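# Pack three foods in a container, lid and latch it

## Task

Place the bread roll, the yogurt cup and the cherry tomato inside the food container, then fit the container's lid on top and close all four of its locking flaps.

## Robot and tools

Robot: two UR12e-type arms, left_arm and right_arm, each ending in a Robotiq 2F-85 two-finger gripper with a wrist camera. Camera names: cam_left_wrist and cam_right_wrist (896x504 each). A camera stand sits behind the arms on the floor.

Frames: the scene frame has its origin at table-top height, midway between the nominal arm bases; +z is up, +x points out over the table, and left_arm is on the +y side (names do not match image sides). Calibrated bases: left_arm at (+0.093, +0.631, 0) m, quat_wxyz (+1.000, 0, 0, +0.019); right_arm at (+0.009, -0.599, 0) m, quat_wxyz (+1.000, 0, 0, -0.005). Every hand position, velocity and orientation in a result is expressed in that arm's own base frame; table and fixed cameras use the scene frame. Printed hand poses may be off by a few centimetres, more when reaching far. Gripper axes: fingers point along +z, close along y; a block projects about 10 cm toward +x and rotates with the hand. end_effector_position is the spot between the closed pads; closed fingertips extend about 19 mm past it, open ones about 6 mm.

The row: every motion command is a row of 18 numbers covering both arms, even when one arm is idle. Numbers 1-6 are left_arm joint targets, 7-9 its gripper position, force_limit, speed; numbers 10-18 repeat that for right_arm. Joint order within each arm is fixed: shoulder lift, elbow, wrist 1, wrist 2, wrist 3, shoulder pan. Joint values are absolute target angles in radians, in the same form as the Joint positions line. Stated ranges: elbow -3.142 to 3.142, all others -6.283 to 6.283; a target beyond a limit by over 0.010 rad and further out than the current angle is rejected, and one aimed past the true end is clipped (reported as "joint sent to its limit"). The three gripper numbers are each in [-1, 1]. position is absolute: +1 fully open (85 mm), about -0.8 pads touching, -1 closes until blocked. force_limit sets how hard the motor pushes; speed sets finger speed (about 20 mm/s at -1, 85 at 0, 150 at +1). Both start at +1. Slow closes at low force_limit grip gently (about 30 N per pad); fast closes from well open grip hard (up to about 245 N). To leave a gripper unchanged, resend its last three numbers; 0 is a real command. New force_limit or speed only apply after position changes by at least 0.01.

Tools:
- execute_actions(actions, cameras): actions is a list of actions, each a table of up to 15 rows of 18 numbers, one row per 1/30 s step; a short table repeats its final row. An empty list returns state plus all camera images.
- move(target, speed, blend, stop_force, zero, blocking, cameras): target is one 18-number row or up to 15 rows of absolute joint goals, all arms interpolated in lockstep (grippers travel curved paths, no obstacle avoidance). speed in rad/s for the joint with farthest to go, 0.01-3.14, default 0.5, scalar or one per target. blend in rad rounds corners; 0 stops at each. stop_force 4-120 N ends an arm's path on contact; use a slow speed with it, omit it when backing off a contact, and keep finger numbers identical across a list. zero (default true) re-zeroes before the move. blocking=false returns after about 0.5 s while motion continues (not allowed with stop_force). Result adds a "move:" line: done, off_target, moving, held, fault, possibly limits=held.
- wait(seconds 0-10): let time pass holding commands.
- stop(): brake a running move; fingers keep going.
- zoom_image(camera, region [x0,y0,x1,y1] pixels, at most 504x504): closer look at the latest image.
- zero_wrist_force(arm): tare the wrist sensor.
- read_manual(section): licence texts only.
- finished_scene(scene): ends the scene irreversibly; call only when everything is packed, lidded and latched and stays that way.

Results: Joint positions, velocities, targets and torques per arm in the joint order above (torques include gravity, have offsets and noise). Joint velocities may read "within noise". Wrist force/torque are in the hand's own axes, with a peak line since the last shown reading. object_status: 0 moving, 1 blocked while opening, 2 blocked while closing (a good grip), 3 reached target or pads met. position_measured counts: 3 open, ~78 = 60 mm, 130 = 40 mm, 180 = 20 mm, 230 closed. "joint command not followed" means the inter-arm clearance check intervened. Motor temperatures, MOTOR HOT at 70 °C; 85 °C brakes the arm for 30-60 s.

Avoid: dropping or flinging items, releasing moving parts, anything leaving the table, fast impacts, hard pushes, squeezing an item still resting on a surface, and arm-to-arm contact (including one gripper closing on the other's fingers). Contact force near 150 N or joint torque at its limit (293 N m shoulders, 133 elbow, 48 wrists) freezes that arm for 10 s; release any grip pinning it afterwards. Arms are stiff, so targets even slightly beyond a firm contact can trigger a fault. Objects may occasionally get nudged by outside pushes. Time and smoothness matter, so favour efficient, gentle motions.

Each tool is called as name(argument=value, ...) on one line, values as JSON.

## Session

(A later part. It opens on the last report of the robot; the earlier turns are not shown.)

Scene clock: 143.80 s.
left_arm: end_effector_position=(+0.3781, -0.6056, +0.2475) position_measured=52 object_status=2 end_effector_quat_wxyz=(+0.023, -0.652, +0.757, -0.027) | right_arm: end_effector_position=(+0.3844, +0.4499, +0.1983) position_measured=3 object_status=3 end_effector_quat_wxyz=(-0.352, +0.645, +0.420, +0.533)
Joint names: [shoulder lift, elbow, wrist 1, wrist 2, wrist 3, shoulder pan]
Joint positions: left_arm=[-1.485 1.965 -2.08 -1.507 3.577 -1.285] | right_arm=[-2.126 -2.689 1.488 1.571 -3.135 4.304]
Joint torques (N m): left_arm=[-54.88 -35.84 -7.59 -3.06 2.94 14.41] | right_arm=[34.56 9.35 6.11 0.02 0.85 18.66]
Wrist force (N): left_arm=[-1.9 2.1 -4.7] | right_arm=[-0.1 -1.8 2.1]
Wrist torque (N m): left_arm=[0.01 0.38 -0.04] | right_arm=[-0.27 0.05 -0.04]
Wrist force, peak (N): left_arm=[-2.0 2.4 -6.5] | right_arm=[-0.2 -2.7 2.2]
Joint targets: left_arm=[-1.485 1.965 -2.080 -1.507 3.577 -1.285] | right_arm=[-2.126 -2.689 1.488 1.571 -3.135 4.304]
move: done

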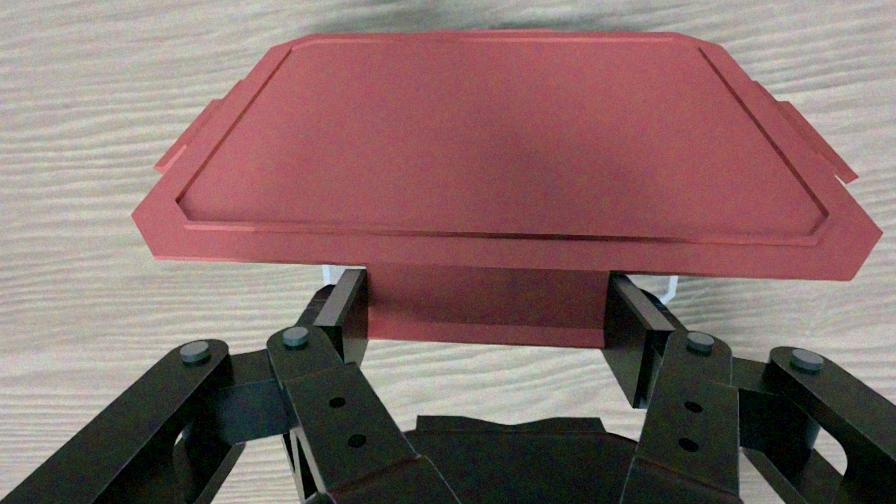

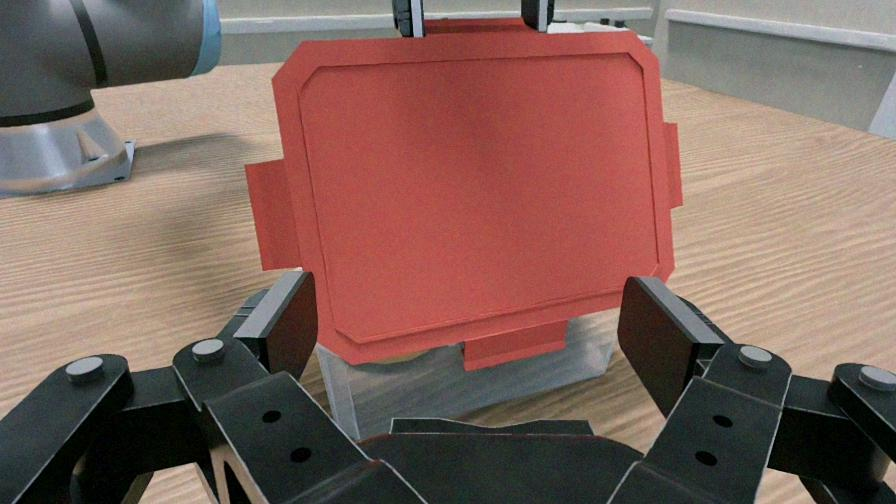

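move(target=[[-1.506,2.0409,-2.1367,-1.508,3.6,-1.262,-1,-0.7,-1,-2.126,-2.689,1.488,1.571,-3.135,4.304,1,1,1],[-1.5042,2.111,-2.2098,-1.5086,3.6193,-1.2427,-1,-0.7,-1,-2.126,-2.689,1.488,1.571,-3.135,4.304,1,1,1],[-1.4764,2.1692,-2.2966,-1.5091,3.6322,-1.2299,-1,-0.7,-1,-2.126,-2.689,1.488,1.571,-3.135,4.304,1,1,1]], speed=0.06, stop_force=8, cameras=["all"])

zoom_image(camera="cam_right_wrist", region=[220, 200, 700, 440])

Scene clock: 149.20 s.
left_arm: end_effector_position=(+0.3901, -0.5265, +0.1464) position_measured=52 object_status=2 end_effector_quat_wxyz=(+0.023, -0.652, +0.757, -0.027) | right_arm: end_effector_position=(+0.3844, +0.4499, +0.1983) position_measured=3 object_status=3 end_effector_quat_wxyz=(-0.352, +0.645, +0.420, +0.533)
Joint names: [shoulder lift, elbow, wrist 1, wrist 2, wrist 3, shoulder pan]
Joint positions: left_arm=[-1.476 2.169 -2.297 -1.509 3.632 -1.23] | right_arm=[-2.126 -2.689 1.488 1.571 -3.135 4.304]
Joint torques (N m): left_arm=[-30.87 -31.78 -7.24 -2.86 3.07 13.49] | right_arm=[35.29 8.42 5.8 0.35 0.28 17.83]
Wrist force (N): left_arm=[0.9 0.5 0.9] | right_arm=[-0.2 -1.9 1.7]
Wrist torque (N m): left_arm=[-0.10 0.32 -0.01] | right_arm=[-0.28 0.06 -0.04]
Wrist force, peak (N): left_arm=[-1.5 2.0 -5.1] | right_arm=[-0.5 -2.5 2.3]
Joint targets: left_arm=[-1.476 2.169 -2.297 -1.509 3.632 -1.230] | right_arm=[-2.126 -2.689 1.488 1.571 -3.135 4.304]
move: done

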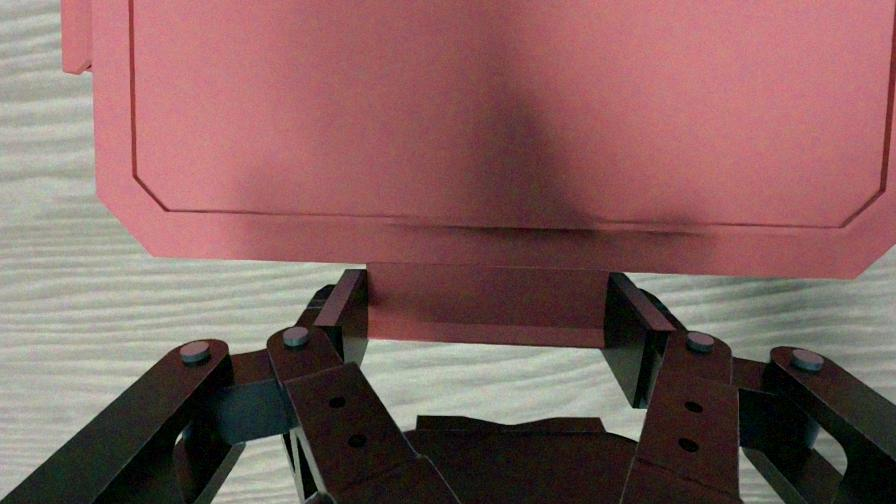

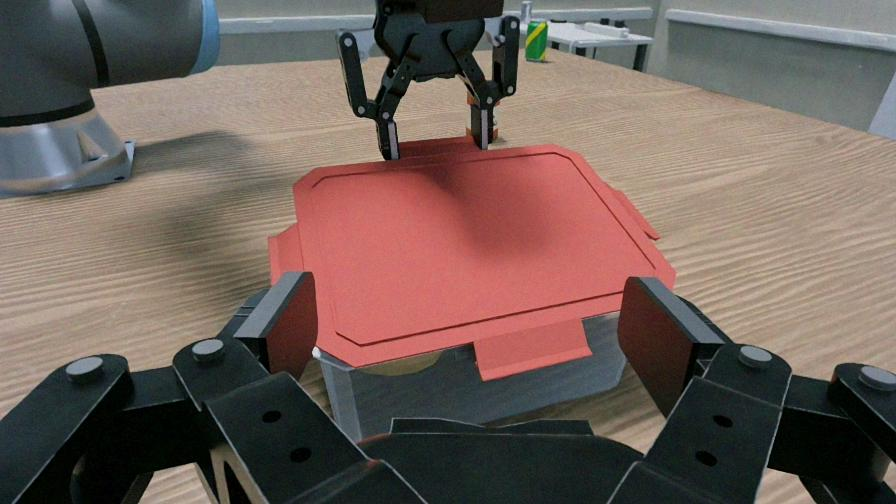

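Scaled by 1.050 from the camera's 896x504 image, which has a finer 1280x720 frame.

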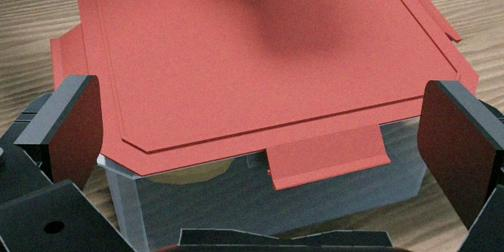

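zoom_image(camera="cam_right_wrist", region=[310, 320, 450, 420])

zoom_image(camera="cam_right_wrist", region=[560, 250, 720, 400])

Scaled by 3.600 from the camera's 896x504 image, which has a finer 1280x720 frame.

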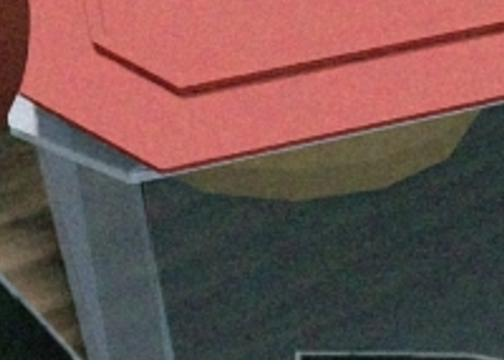

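Scaled by 3.150 from the camera's 896x504 image, which has a finer 1280x720 frame.

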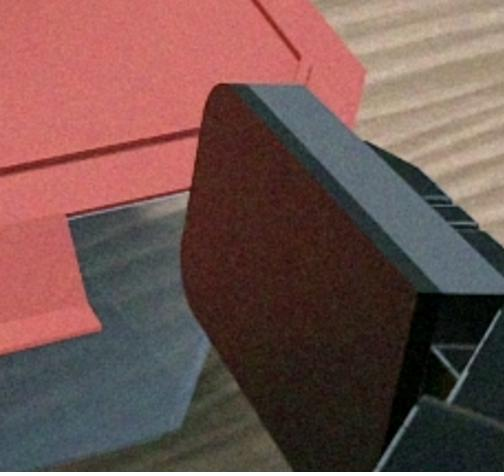

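move(target=[-1.4839,2.1763,-2.2963,-1.5087,3.6236,-1.2384,-1,-0.7,-1,-2.126,-2.689,1.488,1.571,-3.135,4.304,1,1,1], speed=0.02, stop_force=8, cameras=["all"])

zoom_image(camera="cam_right_wrist", region=[310, 320, 450, 420])

Scene clock: 151.10 s.
left_arm: end_effector_position=(+0.3843, -0.5256, +0.1470) position_measured=52 object_status=2 end_effector_quat_wxyz=(+0.023, -0.652, +0.757, -0.027) | right_arm: end_effector_position=(+0.3844, +0.4499, +0.1983) position_measured=3 object_status=3 end_effector_quat_wxyz=(-0.352, +0.645, +0.420, +0.533)
Joint names: [shoulder lift, elbow, wrist 1, wrist 2, wrist 3, shoulder pan]
Joint positions: left_arm=[-1.484 2.176 -2.296 -1.509 3.624 -1.238] | right_arm=[-2.126 -2.689 1.488 1.571 -3.135 4.304]
Joint torques (N m): left_arm=[-53.5 -31.26 -0.63 2.52 -3.01 -18.11] | right_arm=[35.68 8.79 5.59 0.15 0.25 15.29]
Wrist force (N): left_arm=[0.3 0.0 0.7] | right_arm=[-0.5 -1.8 1.8]
Wrist torque (N m): left_arm=[-0.11 0.38 -0.02] | right_arm=[-0.27 0.12 -0.04]
Wrist force, peak (N): left_arm=[0.7 0.8 1.2] | right_arm=[0.0 -2.5 2.2]
Joint targets: left_arm=[-1.484 2.176 -2.296 -1.509 3.624 -1.238] | right_arm=[-2.126 -2.689 1.488 1.571 -3.135 4.304]
move: done

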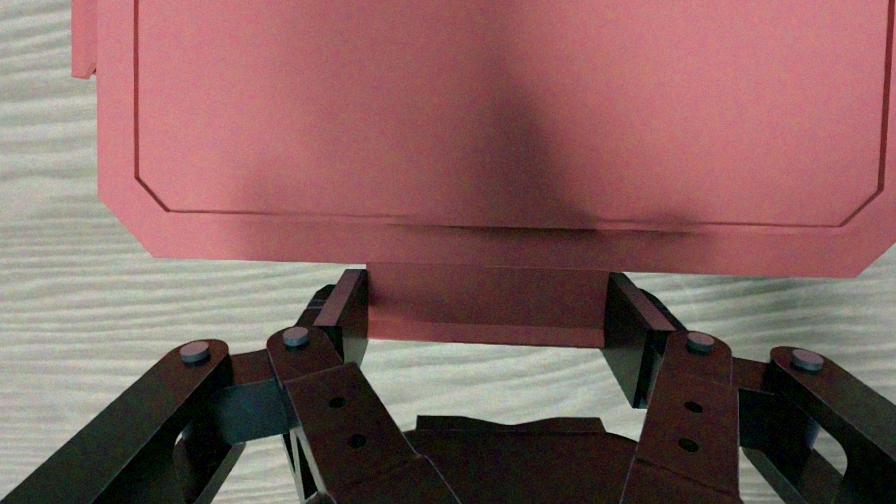

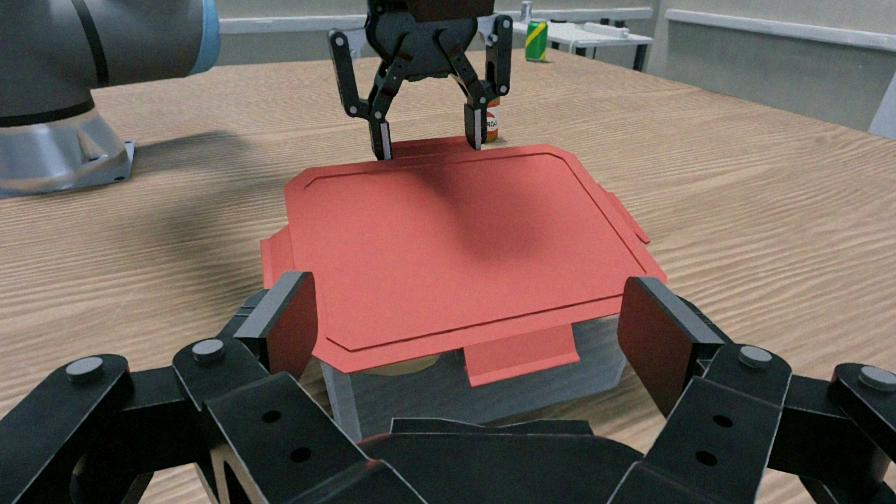

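Scaled by 3.600 from the camera's 896x504 image, which has a finer 1280x720 frame.

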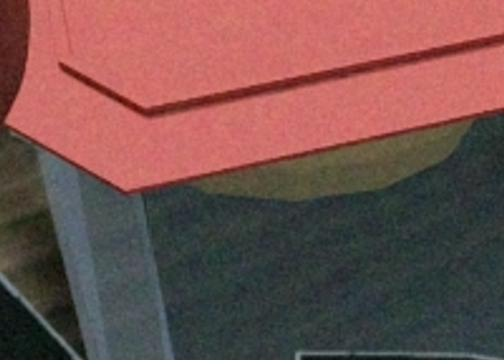

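move(target=[[-1.4433,2.2119,-2.3724,-1.509,3.6281,-1.2339,-1,-0.7,-1,-2.126,-2.689,1.488,1.571,-3.135,4.304,1,1,1],[-1.4305,2.2186,-2.3918,-1.509,3.6281,-1.2339,-1,-0.7,-1,-2.126,-2.689,1.488,1.571,-3.135,4.304,1,1,1]], speed=0.03, stop_force=8, cameras=["all"])

zoom_image(camera="cam_right_wrist", region=[220, 200, 700, 440])

Scene clock: 155.37 s.
left_arm: end_effector_position=(+0.3851, -0.5197, +0.1029) position_measured=52 object_status=2 end_effector_quat_wxyz=(+0.023, -0.652, +0.757, -0.027) | right_arm: end_effector_position=(+0.3844, +0.4499, +0.1983) position_measured=3 object_status=3 end_effector_quat_wxyz=(-0.352, +0.645, +0.420, +0.533)
Joint names: [shoulder lift, elbow, wrist 1, wrist 2, wrist 3, shoulder pan]
Joint positions: left_arm=[-1.431 2.219 -2.392 -1.509 3.628 -1.234] | right_arm=[-2.126 -2.689 1.488 1.571 -3.135 4.304]
Joint torques (N m): left_arm=[-32.49 -29.28 -7.13 -2.83 3.16 14.47] | right_arm=[32.76 8.52 6.01 0.22 0.24 16.52]
Wrist force (N): left_arm=[-0.6 1.1 1.0] | right_arm=[-1.0 -2.1 1.9]
Wrist torque (N m): left_arm=[-0.09 0.37 -0.03] | right_arm=[-0.31 0.20 -0.04]
Wrist force, peak (N): left_arm=[1.1 1.1 1.1] | right_arm=[-0.4 -2.2 2.6]
Joint targets: left_arm=[-1.431 2.219 -2.392 -1.509 3.628 -1.234] | right_arm=[-2.126 -2.689 1.488 1.571 -3.135 4.304]
move: done

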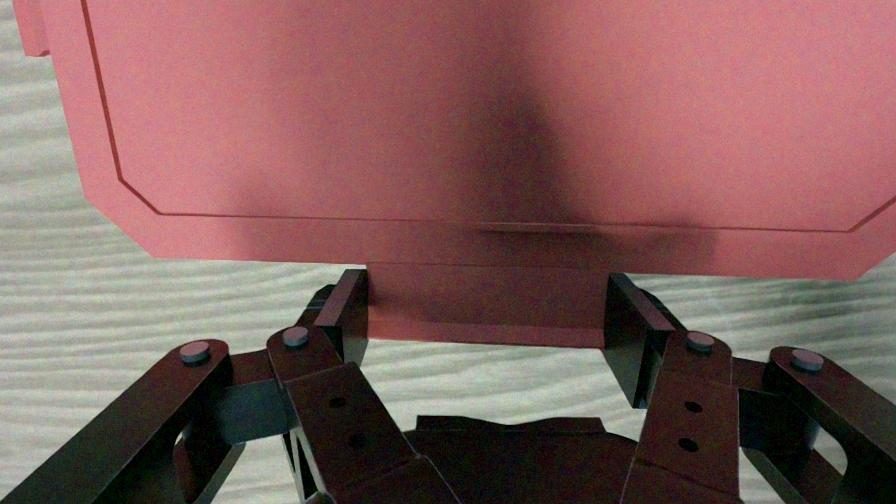

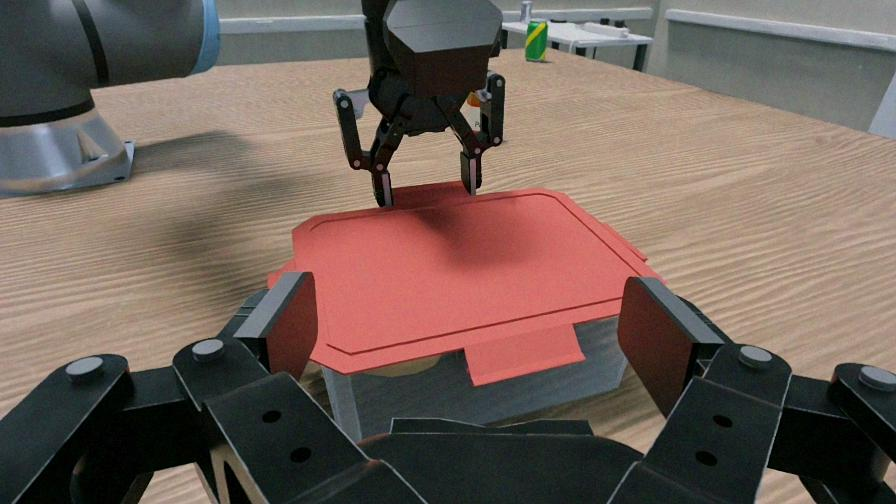

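Scaled by 1.050 from the camera's 896x504 image, which has a finer 1280x720 frame.

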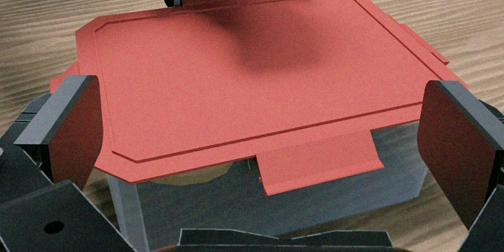

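move(target=[-1.4159,2.2256,-2.4135,-1.509,3.6281,-1.2339,-1,-0.7,-1,-2.126,-2.689,1.488,1.571,-3.135,4.304,1,1,1], speed=0.015, stop_force=8, cameras=["all"])

zoom_image(camera="cam_right_wrist", region=[310, 300, 510, 420])

Scene clock: 157.87 s.
left_arm: end_effector_position=(+0.3852, -0.5198, +0.0929) position_measured=52 object_status=2 end_effector_quat_wxyz=(+0.023, -0.652, +0.757, -0.027) | right_arm: end_effector_position=(+0.3844, +0.4499, +0.1983) position_measured=3 object_status=3 end_effector_quat_wxyz=(-0.352, +0.645, +0.420, +0.533)
Joint names: [shoulder lift, elbow, wrist 1, wrist 2, wrist 3, shoulder pan]
Joint positions: left_arm=[-1.416 2.226 -2.414 -1.509 3.628 -1.234] | right_arm=[-2.126 -2.689 1.488 1.571 -3.135 4.304]
Joint torques (N m): left_arm=[-27.64 -24.67 -6.45 -3.1 3.39 13.07] | right_arm=[34.72 8.34 5.56 0.43 0.33 17.34]
Wrist force (N): left_arm=[-0.1 -0.5 -6.4] | right_arm=[-0.4 -2.1 1.9]
Wrist torque (N m): left_arm=[-0.07 0.48 -0.12] | right_arm=[-0.30 0.10 -0.04]
Wrist force, peak (N): left_arm=[-0.5 -0.7 -7.4] | right_arm=[-0.3 -2.2 2.5]
Joint targets: left_arm=[-1.416 2.226 -2.413 -1.509 3.628 -1.234] | right_arm=[-2.126 -2.689 1.488 1.571 -3.135 4.304]
move: done

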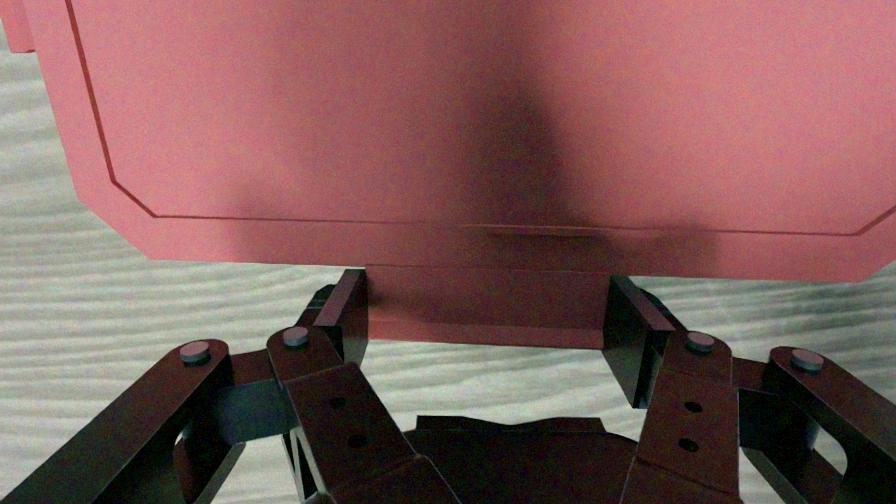

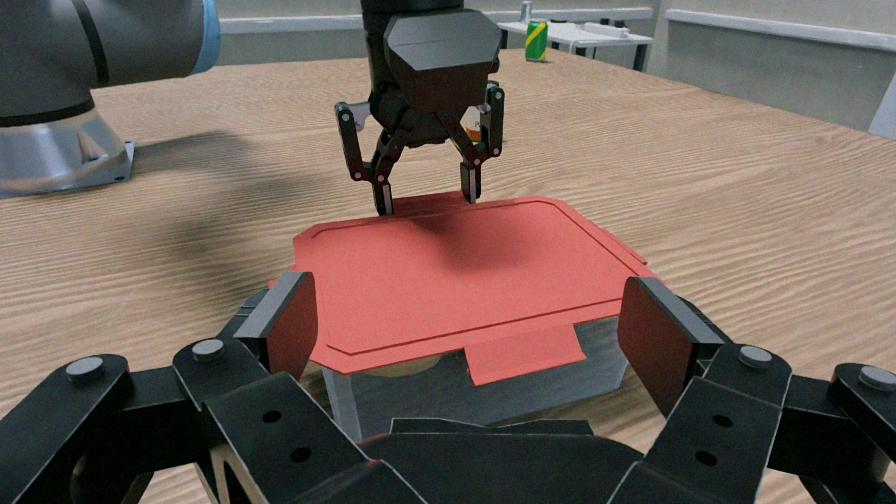

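Scaled by 2.520 from the camera's 896x504 image, which has a finer 1280x720 frame.

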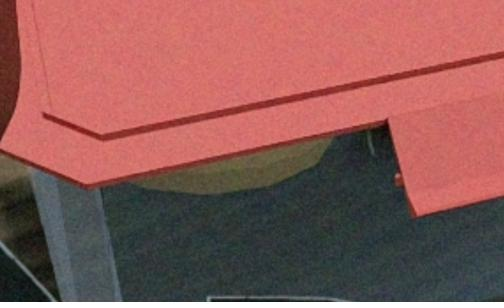

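move(target=[[-1.4159,2.2256,-2.4135,-1.509,3.6281,-1.2339,1,-0.7,-1,-2.126,-2.689,1.488,1.571,-3.135,4.304,1,1,1],[-1.4764,2.1692,-2.2966,-1.5091,3.6322,-1.2299,1,-0.7,-1,-2.126,-2.689,1.488,1.571,-3.135,4.304,1,1,1]], speed=0.1, cameras=["all"])

zoom_image(camera="cam_right_wrist", region=[310, 300, 510, 420])

Scene clock: 161.10 s.
left_arm: end_effector_position=(+0.3901, -0.5265, +0.1463) position_measured=3 object_status=3 end_effector_quat_wxyz=(+0.023, -0.652, +0.757, -0.027) | right_arm: end_effector_position=(+0.3844, +0.4499, +0.1983) position_measured=3 object_status=3 end_effector_quat_wxyz=(-0.352, +0.645, +0.420, +0.533)
Joint names: [shoulder lift, elbow, wrist 1, wrist 2, wrist 3, shoulder pan]
Joint positions: left_arm=[-1.476 2.169 -2.297 -1.509 3.632 -1.23] | right_arm=[-2.126 -2.689 1.488 1.571 -3.135 4.304]
Joint torques (N m): left_arm=[-53.39 -47.79 -1.54 -2.8 2.98 17.52] | right_arm=[38.76 7.74 5.4 0.6 -0.02 17.44]
Wrist force (N): left_arm=[0.5 0.8 0.3] | right_arm=[-0.6 -2.1 2.0]
Wrist torque (N m): left_arm=[-0.11 0.36 -0.03] | right_arm=[-0.32 0.13 -0.04]
Wrist force, peak (N): left_arm=[-0.3 -0.9 -6.3] | right_arm=[-0.2 -2.4 2.6]
Joint targets: left_arm=[-1.476 2.169 -2.297 -1.509 3.632 -1.230] | right_arm=[-2.126 -2.689 1.488 1.571 -3.135 4.304]
move: done

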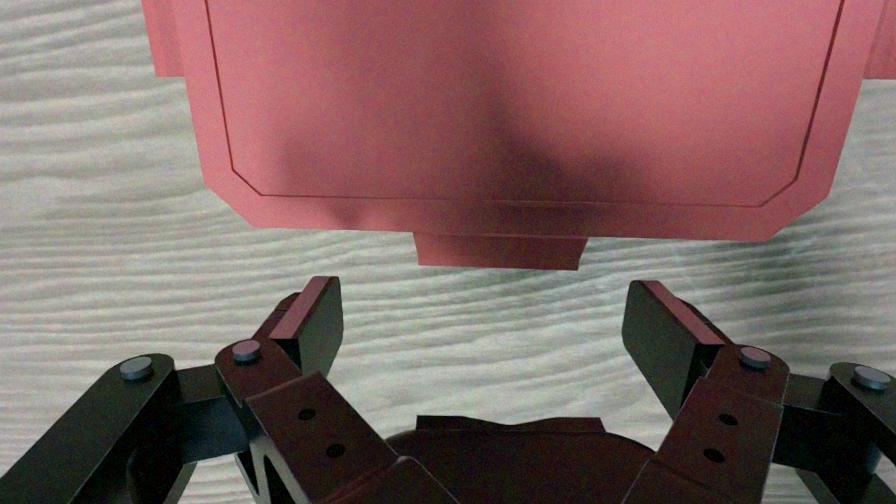

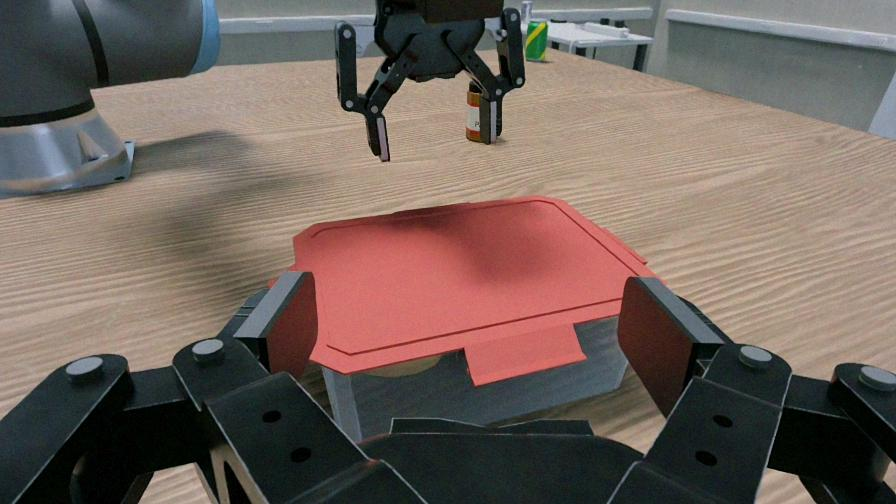

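Scaled by 2.520 from the camera's 896x504 image, which has a finer 1280x720 frame.

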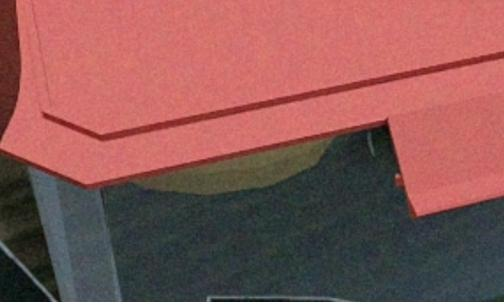

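move(target=[-1.4389,1.712,-1.8439,-1.5708,3.5508,-1.3112,1,1,1,-2.126,-2.689,1.488,1.571,-3.135,4.304,1,1,1], speed=0.3, cameras=["all"])

Scene clock: 163.37 s.
left_arm: end_effector_position=(+0.3611, -0.6809, +0.3499) position_measured=3 object_status=3 end_effector_quat_wxyz=(+0.000, -0.652, +0.758, +0.000) | right_arm: end_effector_position=(+0.3844, +0.4499, +0.1983) position_measured=3 object_status=3 end_effector_quat_wxyz=(-0.352, +0.645, +0.420, +0.533)
Joint names: [shoulder lift, elbow, wrist 1, wrist 2, wrist 3, shoulder pan]
Joint positions: left_arm=[-1.439 1.712 -1.844 -1.571 3.551 -1.311] | right_arm=[-2.126 -2.689 1.488 1.571 -3.135 4.304]
Joint torques (N m): left_arm=[-41.4 -54.6 0.41 -3.44 -2.97 -17.32] | right_arm=[38.86 7.07 5.25 0.25 0.24 16]
Wrist force (N): left_arm=[0.8 0.1 0.7] | right_arm=[-0.9 -2.0 1.9]
Wrist torque (N m): left_arm=[-0.19 0.30 0.17] | right_arm=[-0.29 0.18 -0.04]
Wrist force, peak (N): left_arm=[-1.5 0.5 1.6] | right_arm=[-0.4 -2.2 2.6]
Joint targets: left_arm=[-1.439 1.712 -1.844 -1.571 3.551 -1.311] | right_arm=[-2.126 -2.689 1.488 1.571 -3.135 4.304]
move: done

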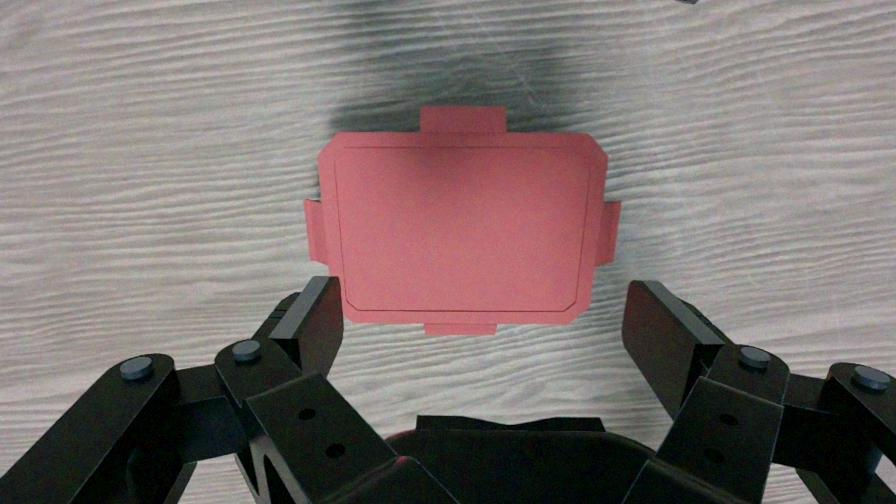

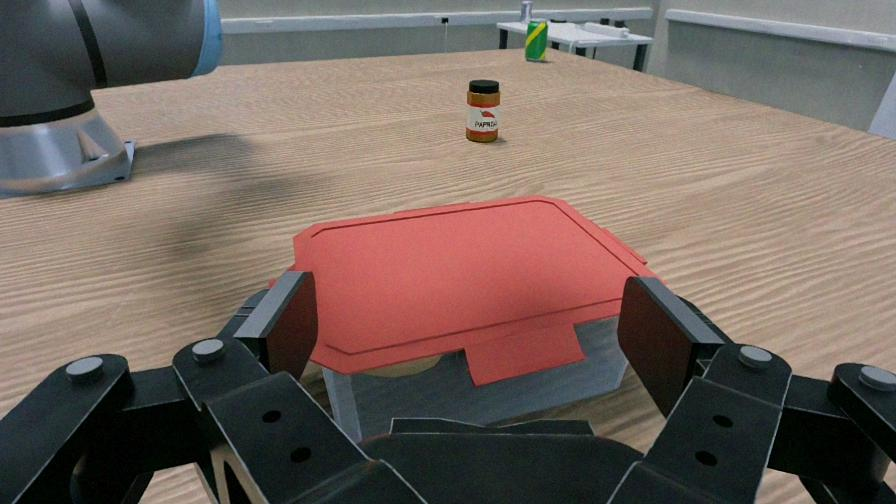

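move(target=[[-1.5706,2.1429,-2.1431,-1.5708,3.678,-1.1839,-0.85,-0.7,-0.5,-1.6138,-2.099,-0.9995,1.5708,-3.5305,4.2197,-0.85,-0.7,-0.5],[-1.4225,2.2422,-2.3906,-1.5708,3.678,-1.1839,-0.85,-0.7,-0.5,-1.7735,-2.1731,-0.7658,1.5708,-3.522,4.2282,-0.85,-0.7,-0.5]], speed=[0.6,0.2], cameras=["all"])

Scene clock: 171.50 s.
left_arm: end_effector_position=(+0.3878, -0.4904, +0.0851) position_measured=231 object_status=3 end_effector_quat_wxyz=(+0.000, -0.652, +0.758, +0.000) | right_arm: end_effector_position=(+0.4517, +0.4848, +0.0850) position_measured=231 object_status=3 end_effector_quat_wxyz=(+0.000, +0.743, +0.669, +0.000)
Joint names: [shoulder lift, elbow, wrist 1, wrist 2, wrist 3, shoulder pan]
Joint positions: left_arm=[-1.423 2.242 -2.39 -1.571 3.678 -1.184] | right_arm=[-1.773 -2.173 -0.766 1.571 -3.522 4.228]
Joint torques (N m): left_arm=[-32.62 -28.25 -7.55 1.26 3.19 13.77] | right_arm=[41.4 27.22 7.6 -1.82 2.61 17.68]
Wrist force (N): left_arm=[0.4 0.8 0.4] | right_arm=[-0.4 -1.1 1.6]
Wrist torque (N m): left_arm=[-0.08 0.36 0.03] | right_arm=[-0.05 0.28 -0.39]
Wrist force, peak (N): left_arm=[0.7 1.1 1.6] | right_arm=[4.4 -3.3 -5.0]
Joint targets: left_arm=[-1.423 2.242 -2.391 -1.571 3.678 -1.184] | right_arm=[-1.774 -2.173 -0.766 1.571 -3.522 4.228]
move: done

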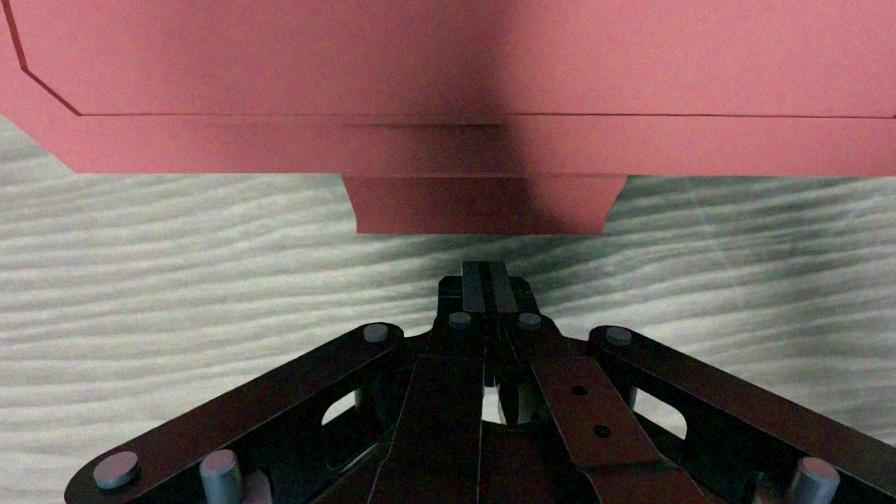

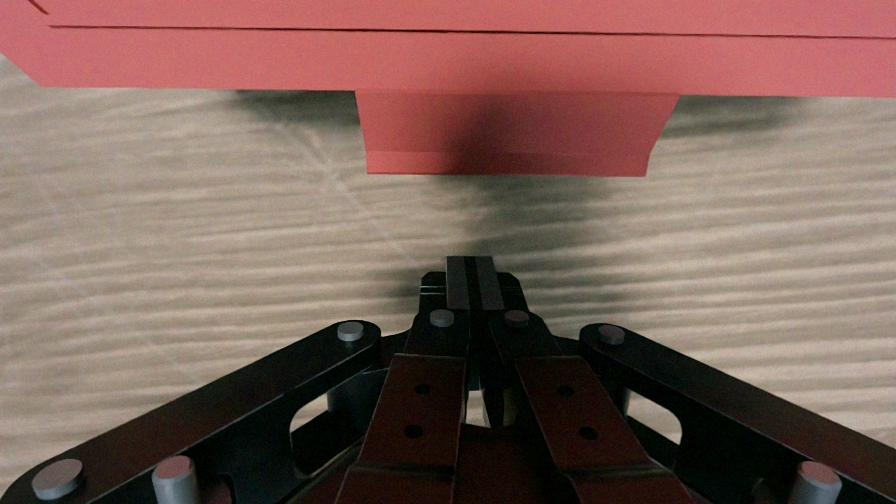

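move(target=[[-1.4323,2.2238,-2.3624,-1.5708,3.6714,-1.1906,-0.85,-0.7,-0.5,-1.7903,-2.1209,-0.8012,1.5708,-3.5235,4.2267,-0.85,-0.7,-0.5],[-1.3846,2.2072,-2.3934,-1.5708,3.6534,-1.2086,-0.85,-0.7,-0.5,-1.8393,-2.0963,-0.7768,1.5708,-3.511,4.2392,-0.85,-0.7,-0.5]], speed=[0.1,0.03], stop_force=30, cameras=["all"])

Scene clock: 175.63 s.
left_arm: end_effector_position=(+0.3836, -0.5184, +0.0811) position_measured=231 object_status=3 end_effector_quat_wxyz=(+0.000, -0.652, +0.758, +0.000) | right_arm: end_effector_position=(+0.4661, +0.5269, +0.0809) position_measured=231 object_status=3 end_effector_quat_wxyz=(+0.000, +0.743, +0.669, +0.000)
Joint names: [shoulder lift, elbow, wrist 1, wrist 2, wrist 3, shoulder pan]
Joint positions: left_arm=[-1.388 2.208 -2.391 -1.571 3.655 -1.207] | right_arm=[-1.836 -2.098 -0.779 1.571 -3.512 4.238]
Joint torques (N m): left_arm=[-62.02 -46.27 -8.24 -7.11 2.86 1.18] | right_arm=[76.79 48.22 9.74 5.32 -2.34 -3]
Wrist force (N): left_arm=[-29.1 1.4 2.0] | right_arm=[-29.3 0.2 4.3]
Wrist torque (N m): left_arm=[-0.12 -0.16 0.11] | right_arm=[0.03 -0.27 -0.44]
Wrist force, peak (N): left_arm=[-39.7 0.3 -9.1] | right_arm=[-40.6 -1.1 -6.8]
Joint targets: left_arm=[-1.388 2.208 -2.391 -1.571 3.655 -1.207] | right_arm=[-1.836 -2.098 -0.779 1.571 -3.512 4.238]
move: contact (left_arm, right_arm); path passed 1 of 2 targets

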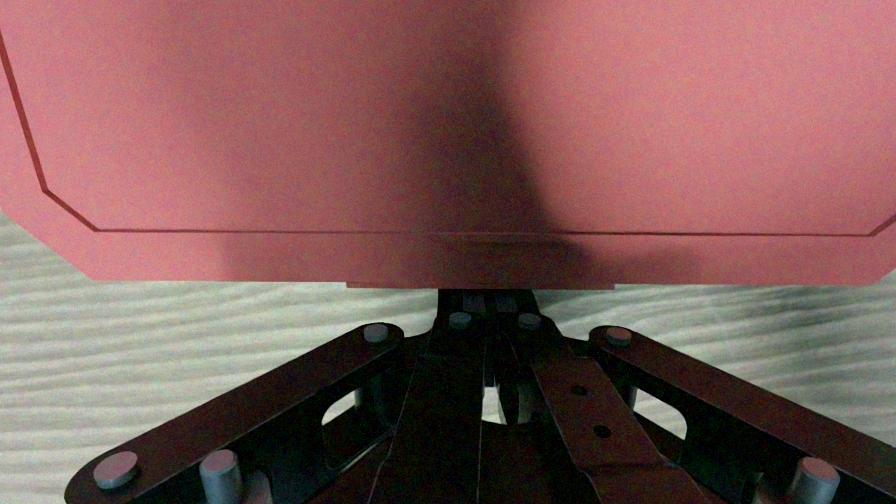

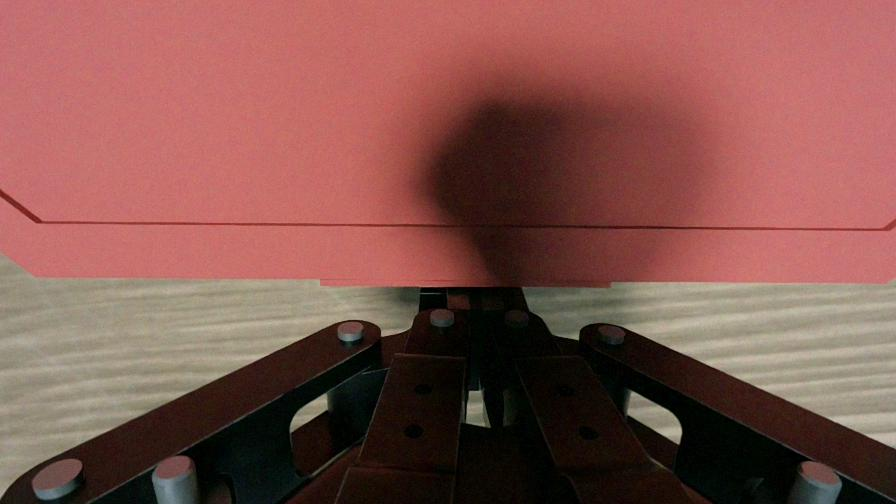

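move(target=[-1.3756,2.2007,-2.3959,-1.5708,3.6487,-1.2133,-0.85,-0.7,-0.5,-1.8485,-2.0882,-0.7758,1.5708,-3.5078,4.2424,-0.85,-0.7,-0.5], speed=0.015, stop_force=30, cameras=["all"])

Scene clock: 177.23 s.
left_arm: end_effector_position=(+0.3834, -0.5192, +0.0806) position_measured=231 object_status=3 end_effector_quat_wxyz=(+0.000, -0.652, +0.758, +0.000) | right_arm: end_effector_position=(+0.4662, +0.5278, +0.0804) position_measured=231 object_status=3 end_effector_quat_wxyz=(+0.000, +0.743, +0.669, +0.000)
Joint names: [shoulder lift, elbow, wrist 1, wrist 2, wrist 3, shoulder pan]
Joint positions: left_arm=[-1.386 2.208 -2.391 -1.571 3.654 -1.208] | right_arm=[-1.838 -2.097 -0.779 1.571 -3.511 4.239]
Joint torques (N m): left_arm=[-56.21 -54.2 -12.78 -7.33 3.53 -9.14] | right_arm=[73.3 60.93 15.27 5.46 -2.81 9.39]
Wrist force (N): left_arm=[-53.5 1.7 -7.2] | right_arm=[-53.7 -0.1 -5.8]
Wrist torque (N m): left_arm=[-0.14 -0.43 0.12] | right_arm=[-0.02 -0.64 -0.44]
Wrist force, peak (N): left_arm=[-63.5 1.7 -15.9] | right_arm=[-62.3 -0.9 -15.7]
Joint targets: left_arm=[-1.386 2.208 -2.391 -1.571 3.654 -1.208] | right_arm=[-1.838 -2.097 -0.779 1.571 -3.511 4.239]
move: contact (left_arm, right_arm); left_arm: the shoulder lift is farthest, 0.011 rad from its target; right_arm: the shoulder lift is farthest, 0.011 rad from its target

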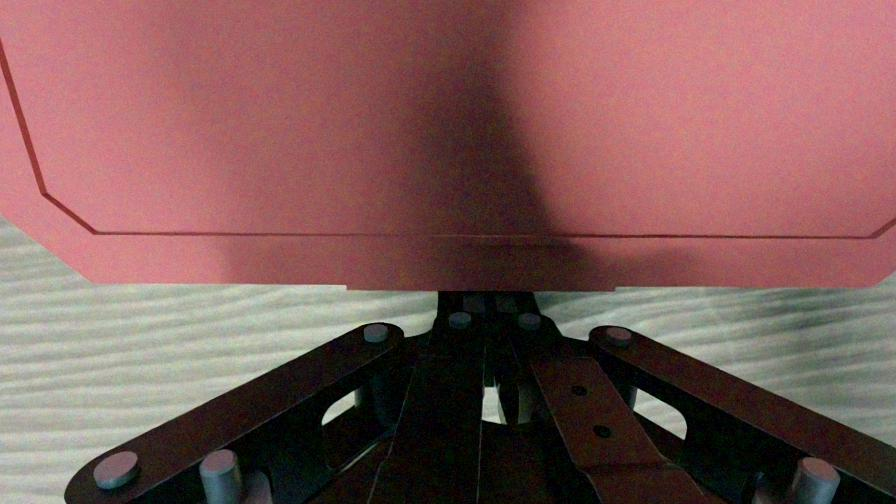

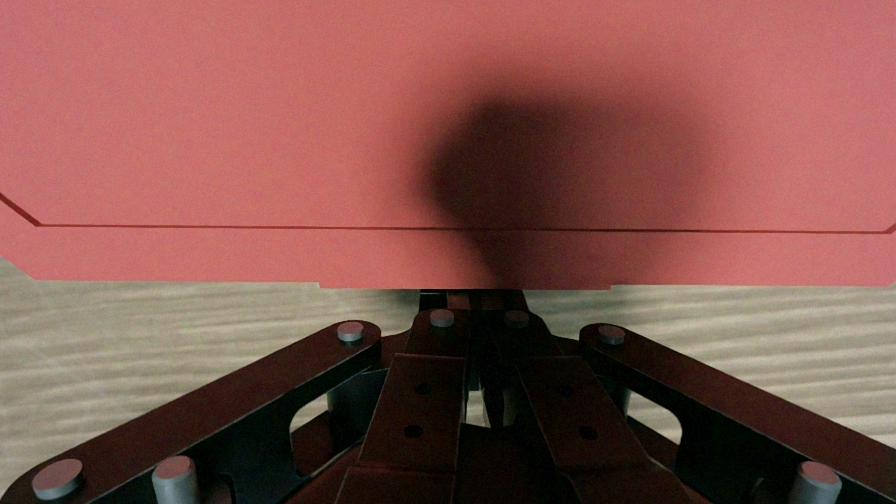

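move(target=[-1.4225,2.2422,-2.3906,-1.5708,3.678,-1.1839,-0.85,-0.7,-0.5,-1.7735,-2.1731,-0.7658,1.5708,-3.522,4.2282,-0.85,-0.7,-0.5], speed=0.1, cameras=["all"])

Scene clock: 178.53 s.
left_arm: end_effector_position=(+0.3878, -0.4904, +0.0850) position_measured=231 object_status=3 end_effector_quat_wxyz=(+0.000, -0.652, +0.758, +0.000) | right_arm: end_effector_position=(+0.4518, +0.4849, +0.0849) position_measured=231 object_status=3 end_effector_quat_wxyz=(+0.000, +0.743, +0.669, +0.000)
Joint names: [shoulder lift, elbow, wrist 1, wrist 2, wrist 3, shoulder pan]
Joint positions: left_arm=[-1.422 2.242 -2.391 -1.571 3.678 -1.184] | right_arm=[-1.774 -2.173 -0.766 1.571 -3.522 4.228]
Joint torques (N m): left_arm=[-53.57 -27.04 -0.78 2.91 3.26 15.63] | right_arm=[66.2 29.89 8.1 -1.23 -2.46 -12.5]
Wrist force (N): left_arm=[0.4 0.5 0.4] | right_arm=[2.1 -2.1 1.2]
Wrist torque (N m): left_arm=[-0.12 0.37 0.03] | right_arm=[-0.22 -0.13 -0.27]
Wrist force, peak (N): left_arm=[-53.5 1.6 -6.9] | right_arm=[-53.9 -0.5 -5.5]
Joint targets: left_arm=[-1.423 2.242 -2.391 -1.571 3.678 -1.184] | right_arm=[-1.774 -2.173 -0.766 1.571 -3.522 4.228]
move: done

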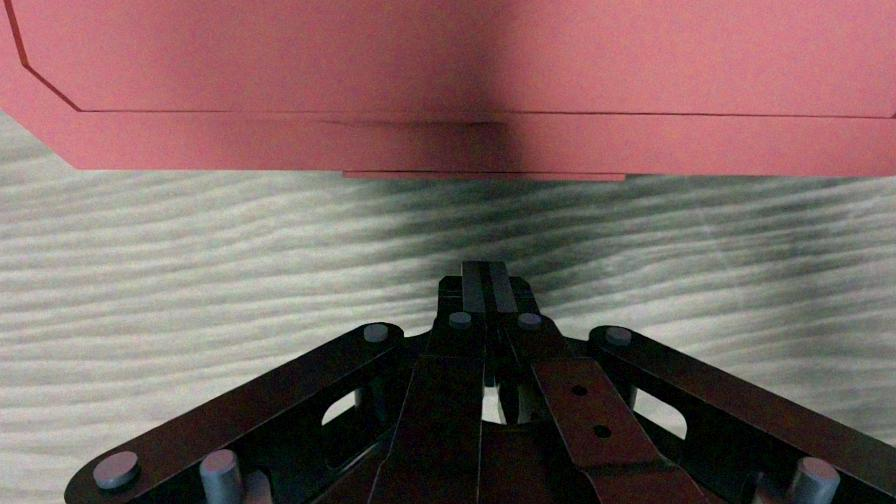

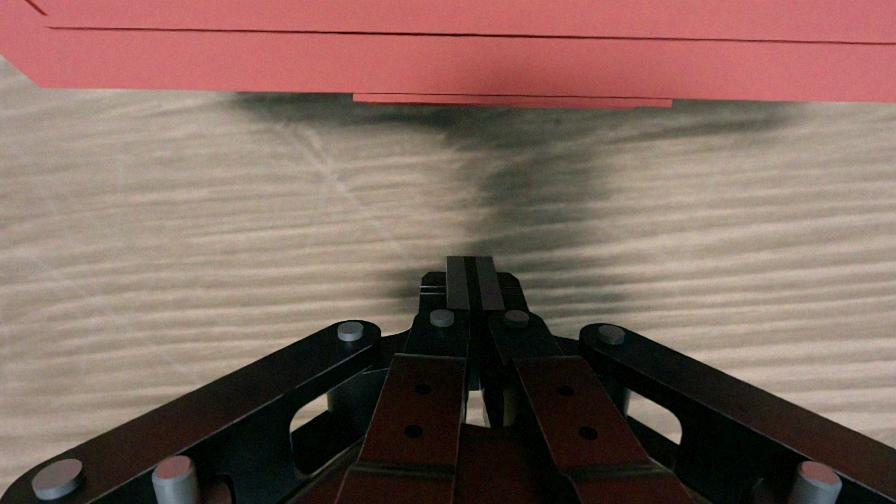

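move(target=[[-1.5706,2.1429,-2.1431,-1.5708,3.678,-1.1839,-0.85,-0.7,-0.5,-1.6332,-2.0781,-1.0011,1.5708,-3.522,4.2282,-0.85,-0.7,-0.5],[-1.245,1.7515,-2.0773,-1.5708,5.344,-1.0891,-0.85,-0.7,-0.5,-1.7188,-1.9813,-1.0123,1.5708,-1.6677,4.5118,-0.85,-0.7,-0.5],[-1.1488,1.8274,-2.2493,-1.5708,5.344,-1.0891,-0.85,-0.7,-0.5,-1.8328,-2.0636,-0.816,1.5708,-1.6677,4.5118,-0.85,-0.7,-0.5]], speed=[0.3,0.6,0.2], cameras=["all"])

Scene clock: 183.10 s.
left_arm: end_effector_position=(+0.4739, -0.5882, +0.2073) position_measured=231 object_status=3 end_effector_quat_wxyz=(+0.000, -0.225, +0.974, +0.000) | right_arm: end_effector_position=(+0.3708, +0.5888, +0.2004) position_measured=231 object_status=3 end_effector_quat_wxyz=(+0.000, +0.969, +0.247, +0.000)
Joint names: [shoulder lift, elbow, wrist 1, wrist 2, wrist 3, shoulder pan]
Joint positions: left_arm=[-1.369 1.901 -2.102 -1.571 4.705 -1.125] | right_arm=[-1.686 -2.018 -1.008 1.571 -2.38 4.403]
Joint torques (N m): left_arm=[-67.51 -35.58 -6.99 1.16 -2.51 -16.6] | right_arm=[65.53 35.15 7.8 -0.96 -2.12 -12.4]
Wrist force (N): left_arm=[0.6 0.3 0.7] | right_arm=[1.2 -2.0 1.3]
Wrist torque (N m): left_arm=[-0.18 0.35 0.14] | right_arm=[-0.22 0.05 -0.27]
Wrist force, peak (N): left_arm=[-0.7 -2.7 1.1] | right_arm=[-0.3 -6.1 1.4]
Joint targets: left_arm=[-1.370 1.901 -2.102 -1.571 4.704 -1.125] | right_arm=[-1.686 -2.018 -1.008 1.571 -2.380 4.403]
move: held (left_arm, right_arm; a check stopped the path); path passed 1 of 3 targets; limits=held; left_arm: the wrist 3 is farthest, 0.639 rad from its target; right_arm: the wrist 3 is farthest, 0.712 rad from its target
joint command not followed: on one or more control steps a check withheld the commanded joint targets of the left arm, and it was not sent them on those steps.
cause: the commanded joint targets, or the way to them, would bring a part of the robot too close to another arm (a part of this arm just beyond the elbow and a part of the right arm just beyond the wrist 2, along the way the arms are being sent, or toward where that arm still pushes).
joint command not followed: on one or more control steps a check withheld the commanded joint targets of the right arm, and it was not sent them on those steps.
cause: the commanded joint targets, or the way to them, would bring a part of the robot too close to another arm (a part of this arm just beyond the wrist 2 and a part of the left arm just beyond the elbow, along the way the arms are being sent, or toward where that arm still pushes).

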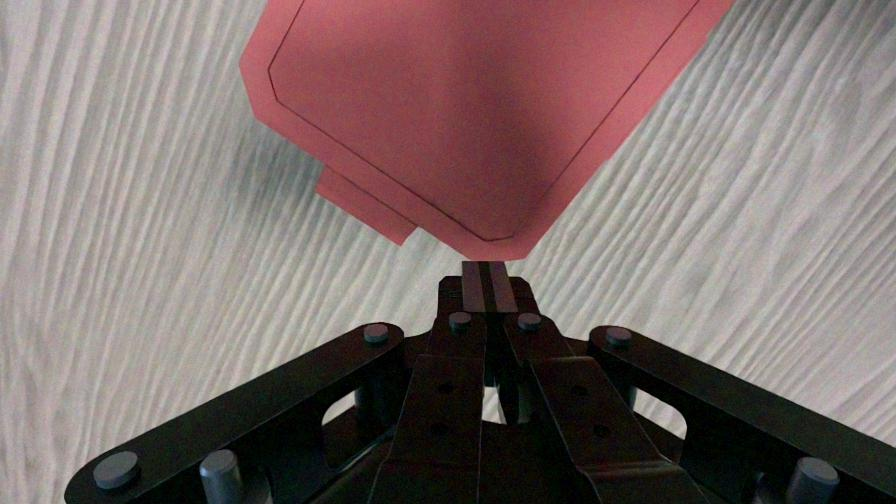

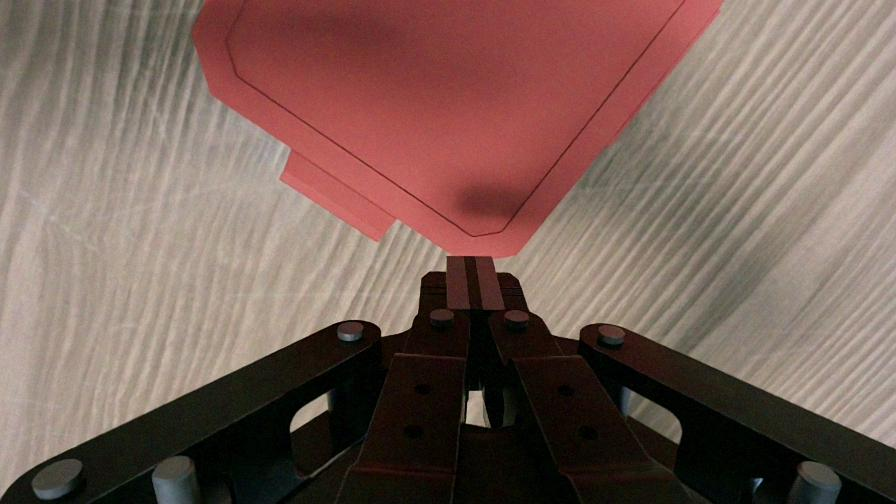

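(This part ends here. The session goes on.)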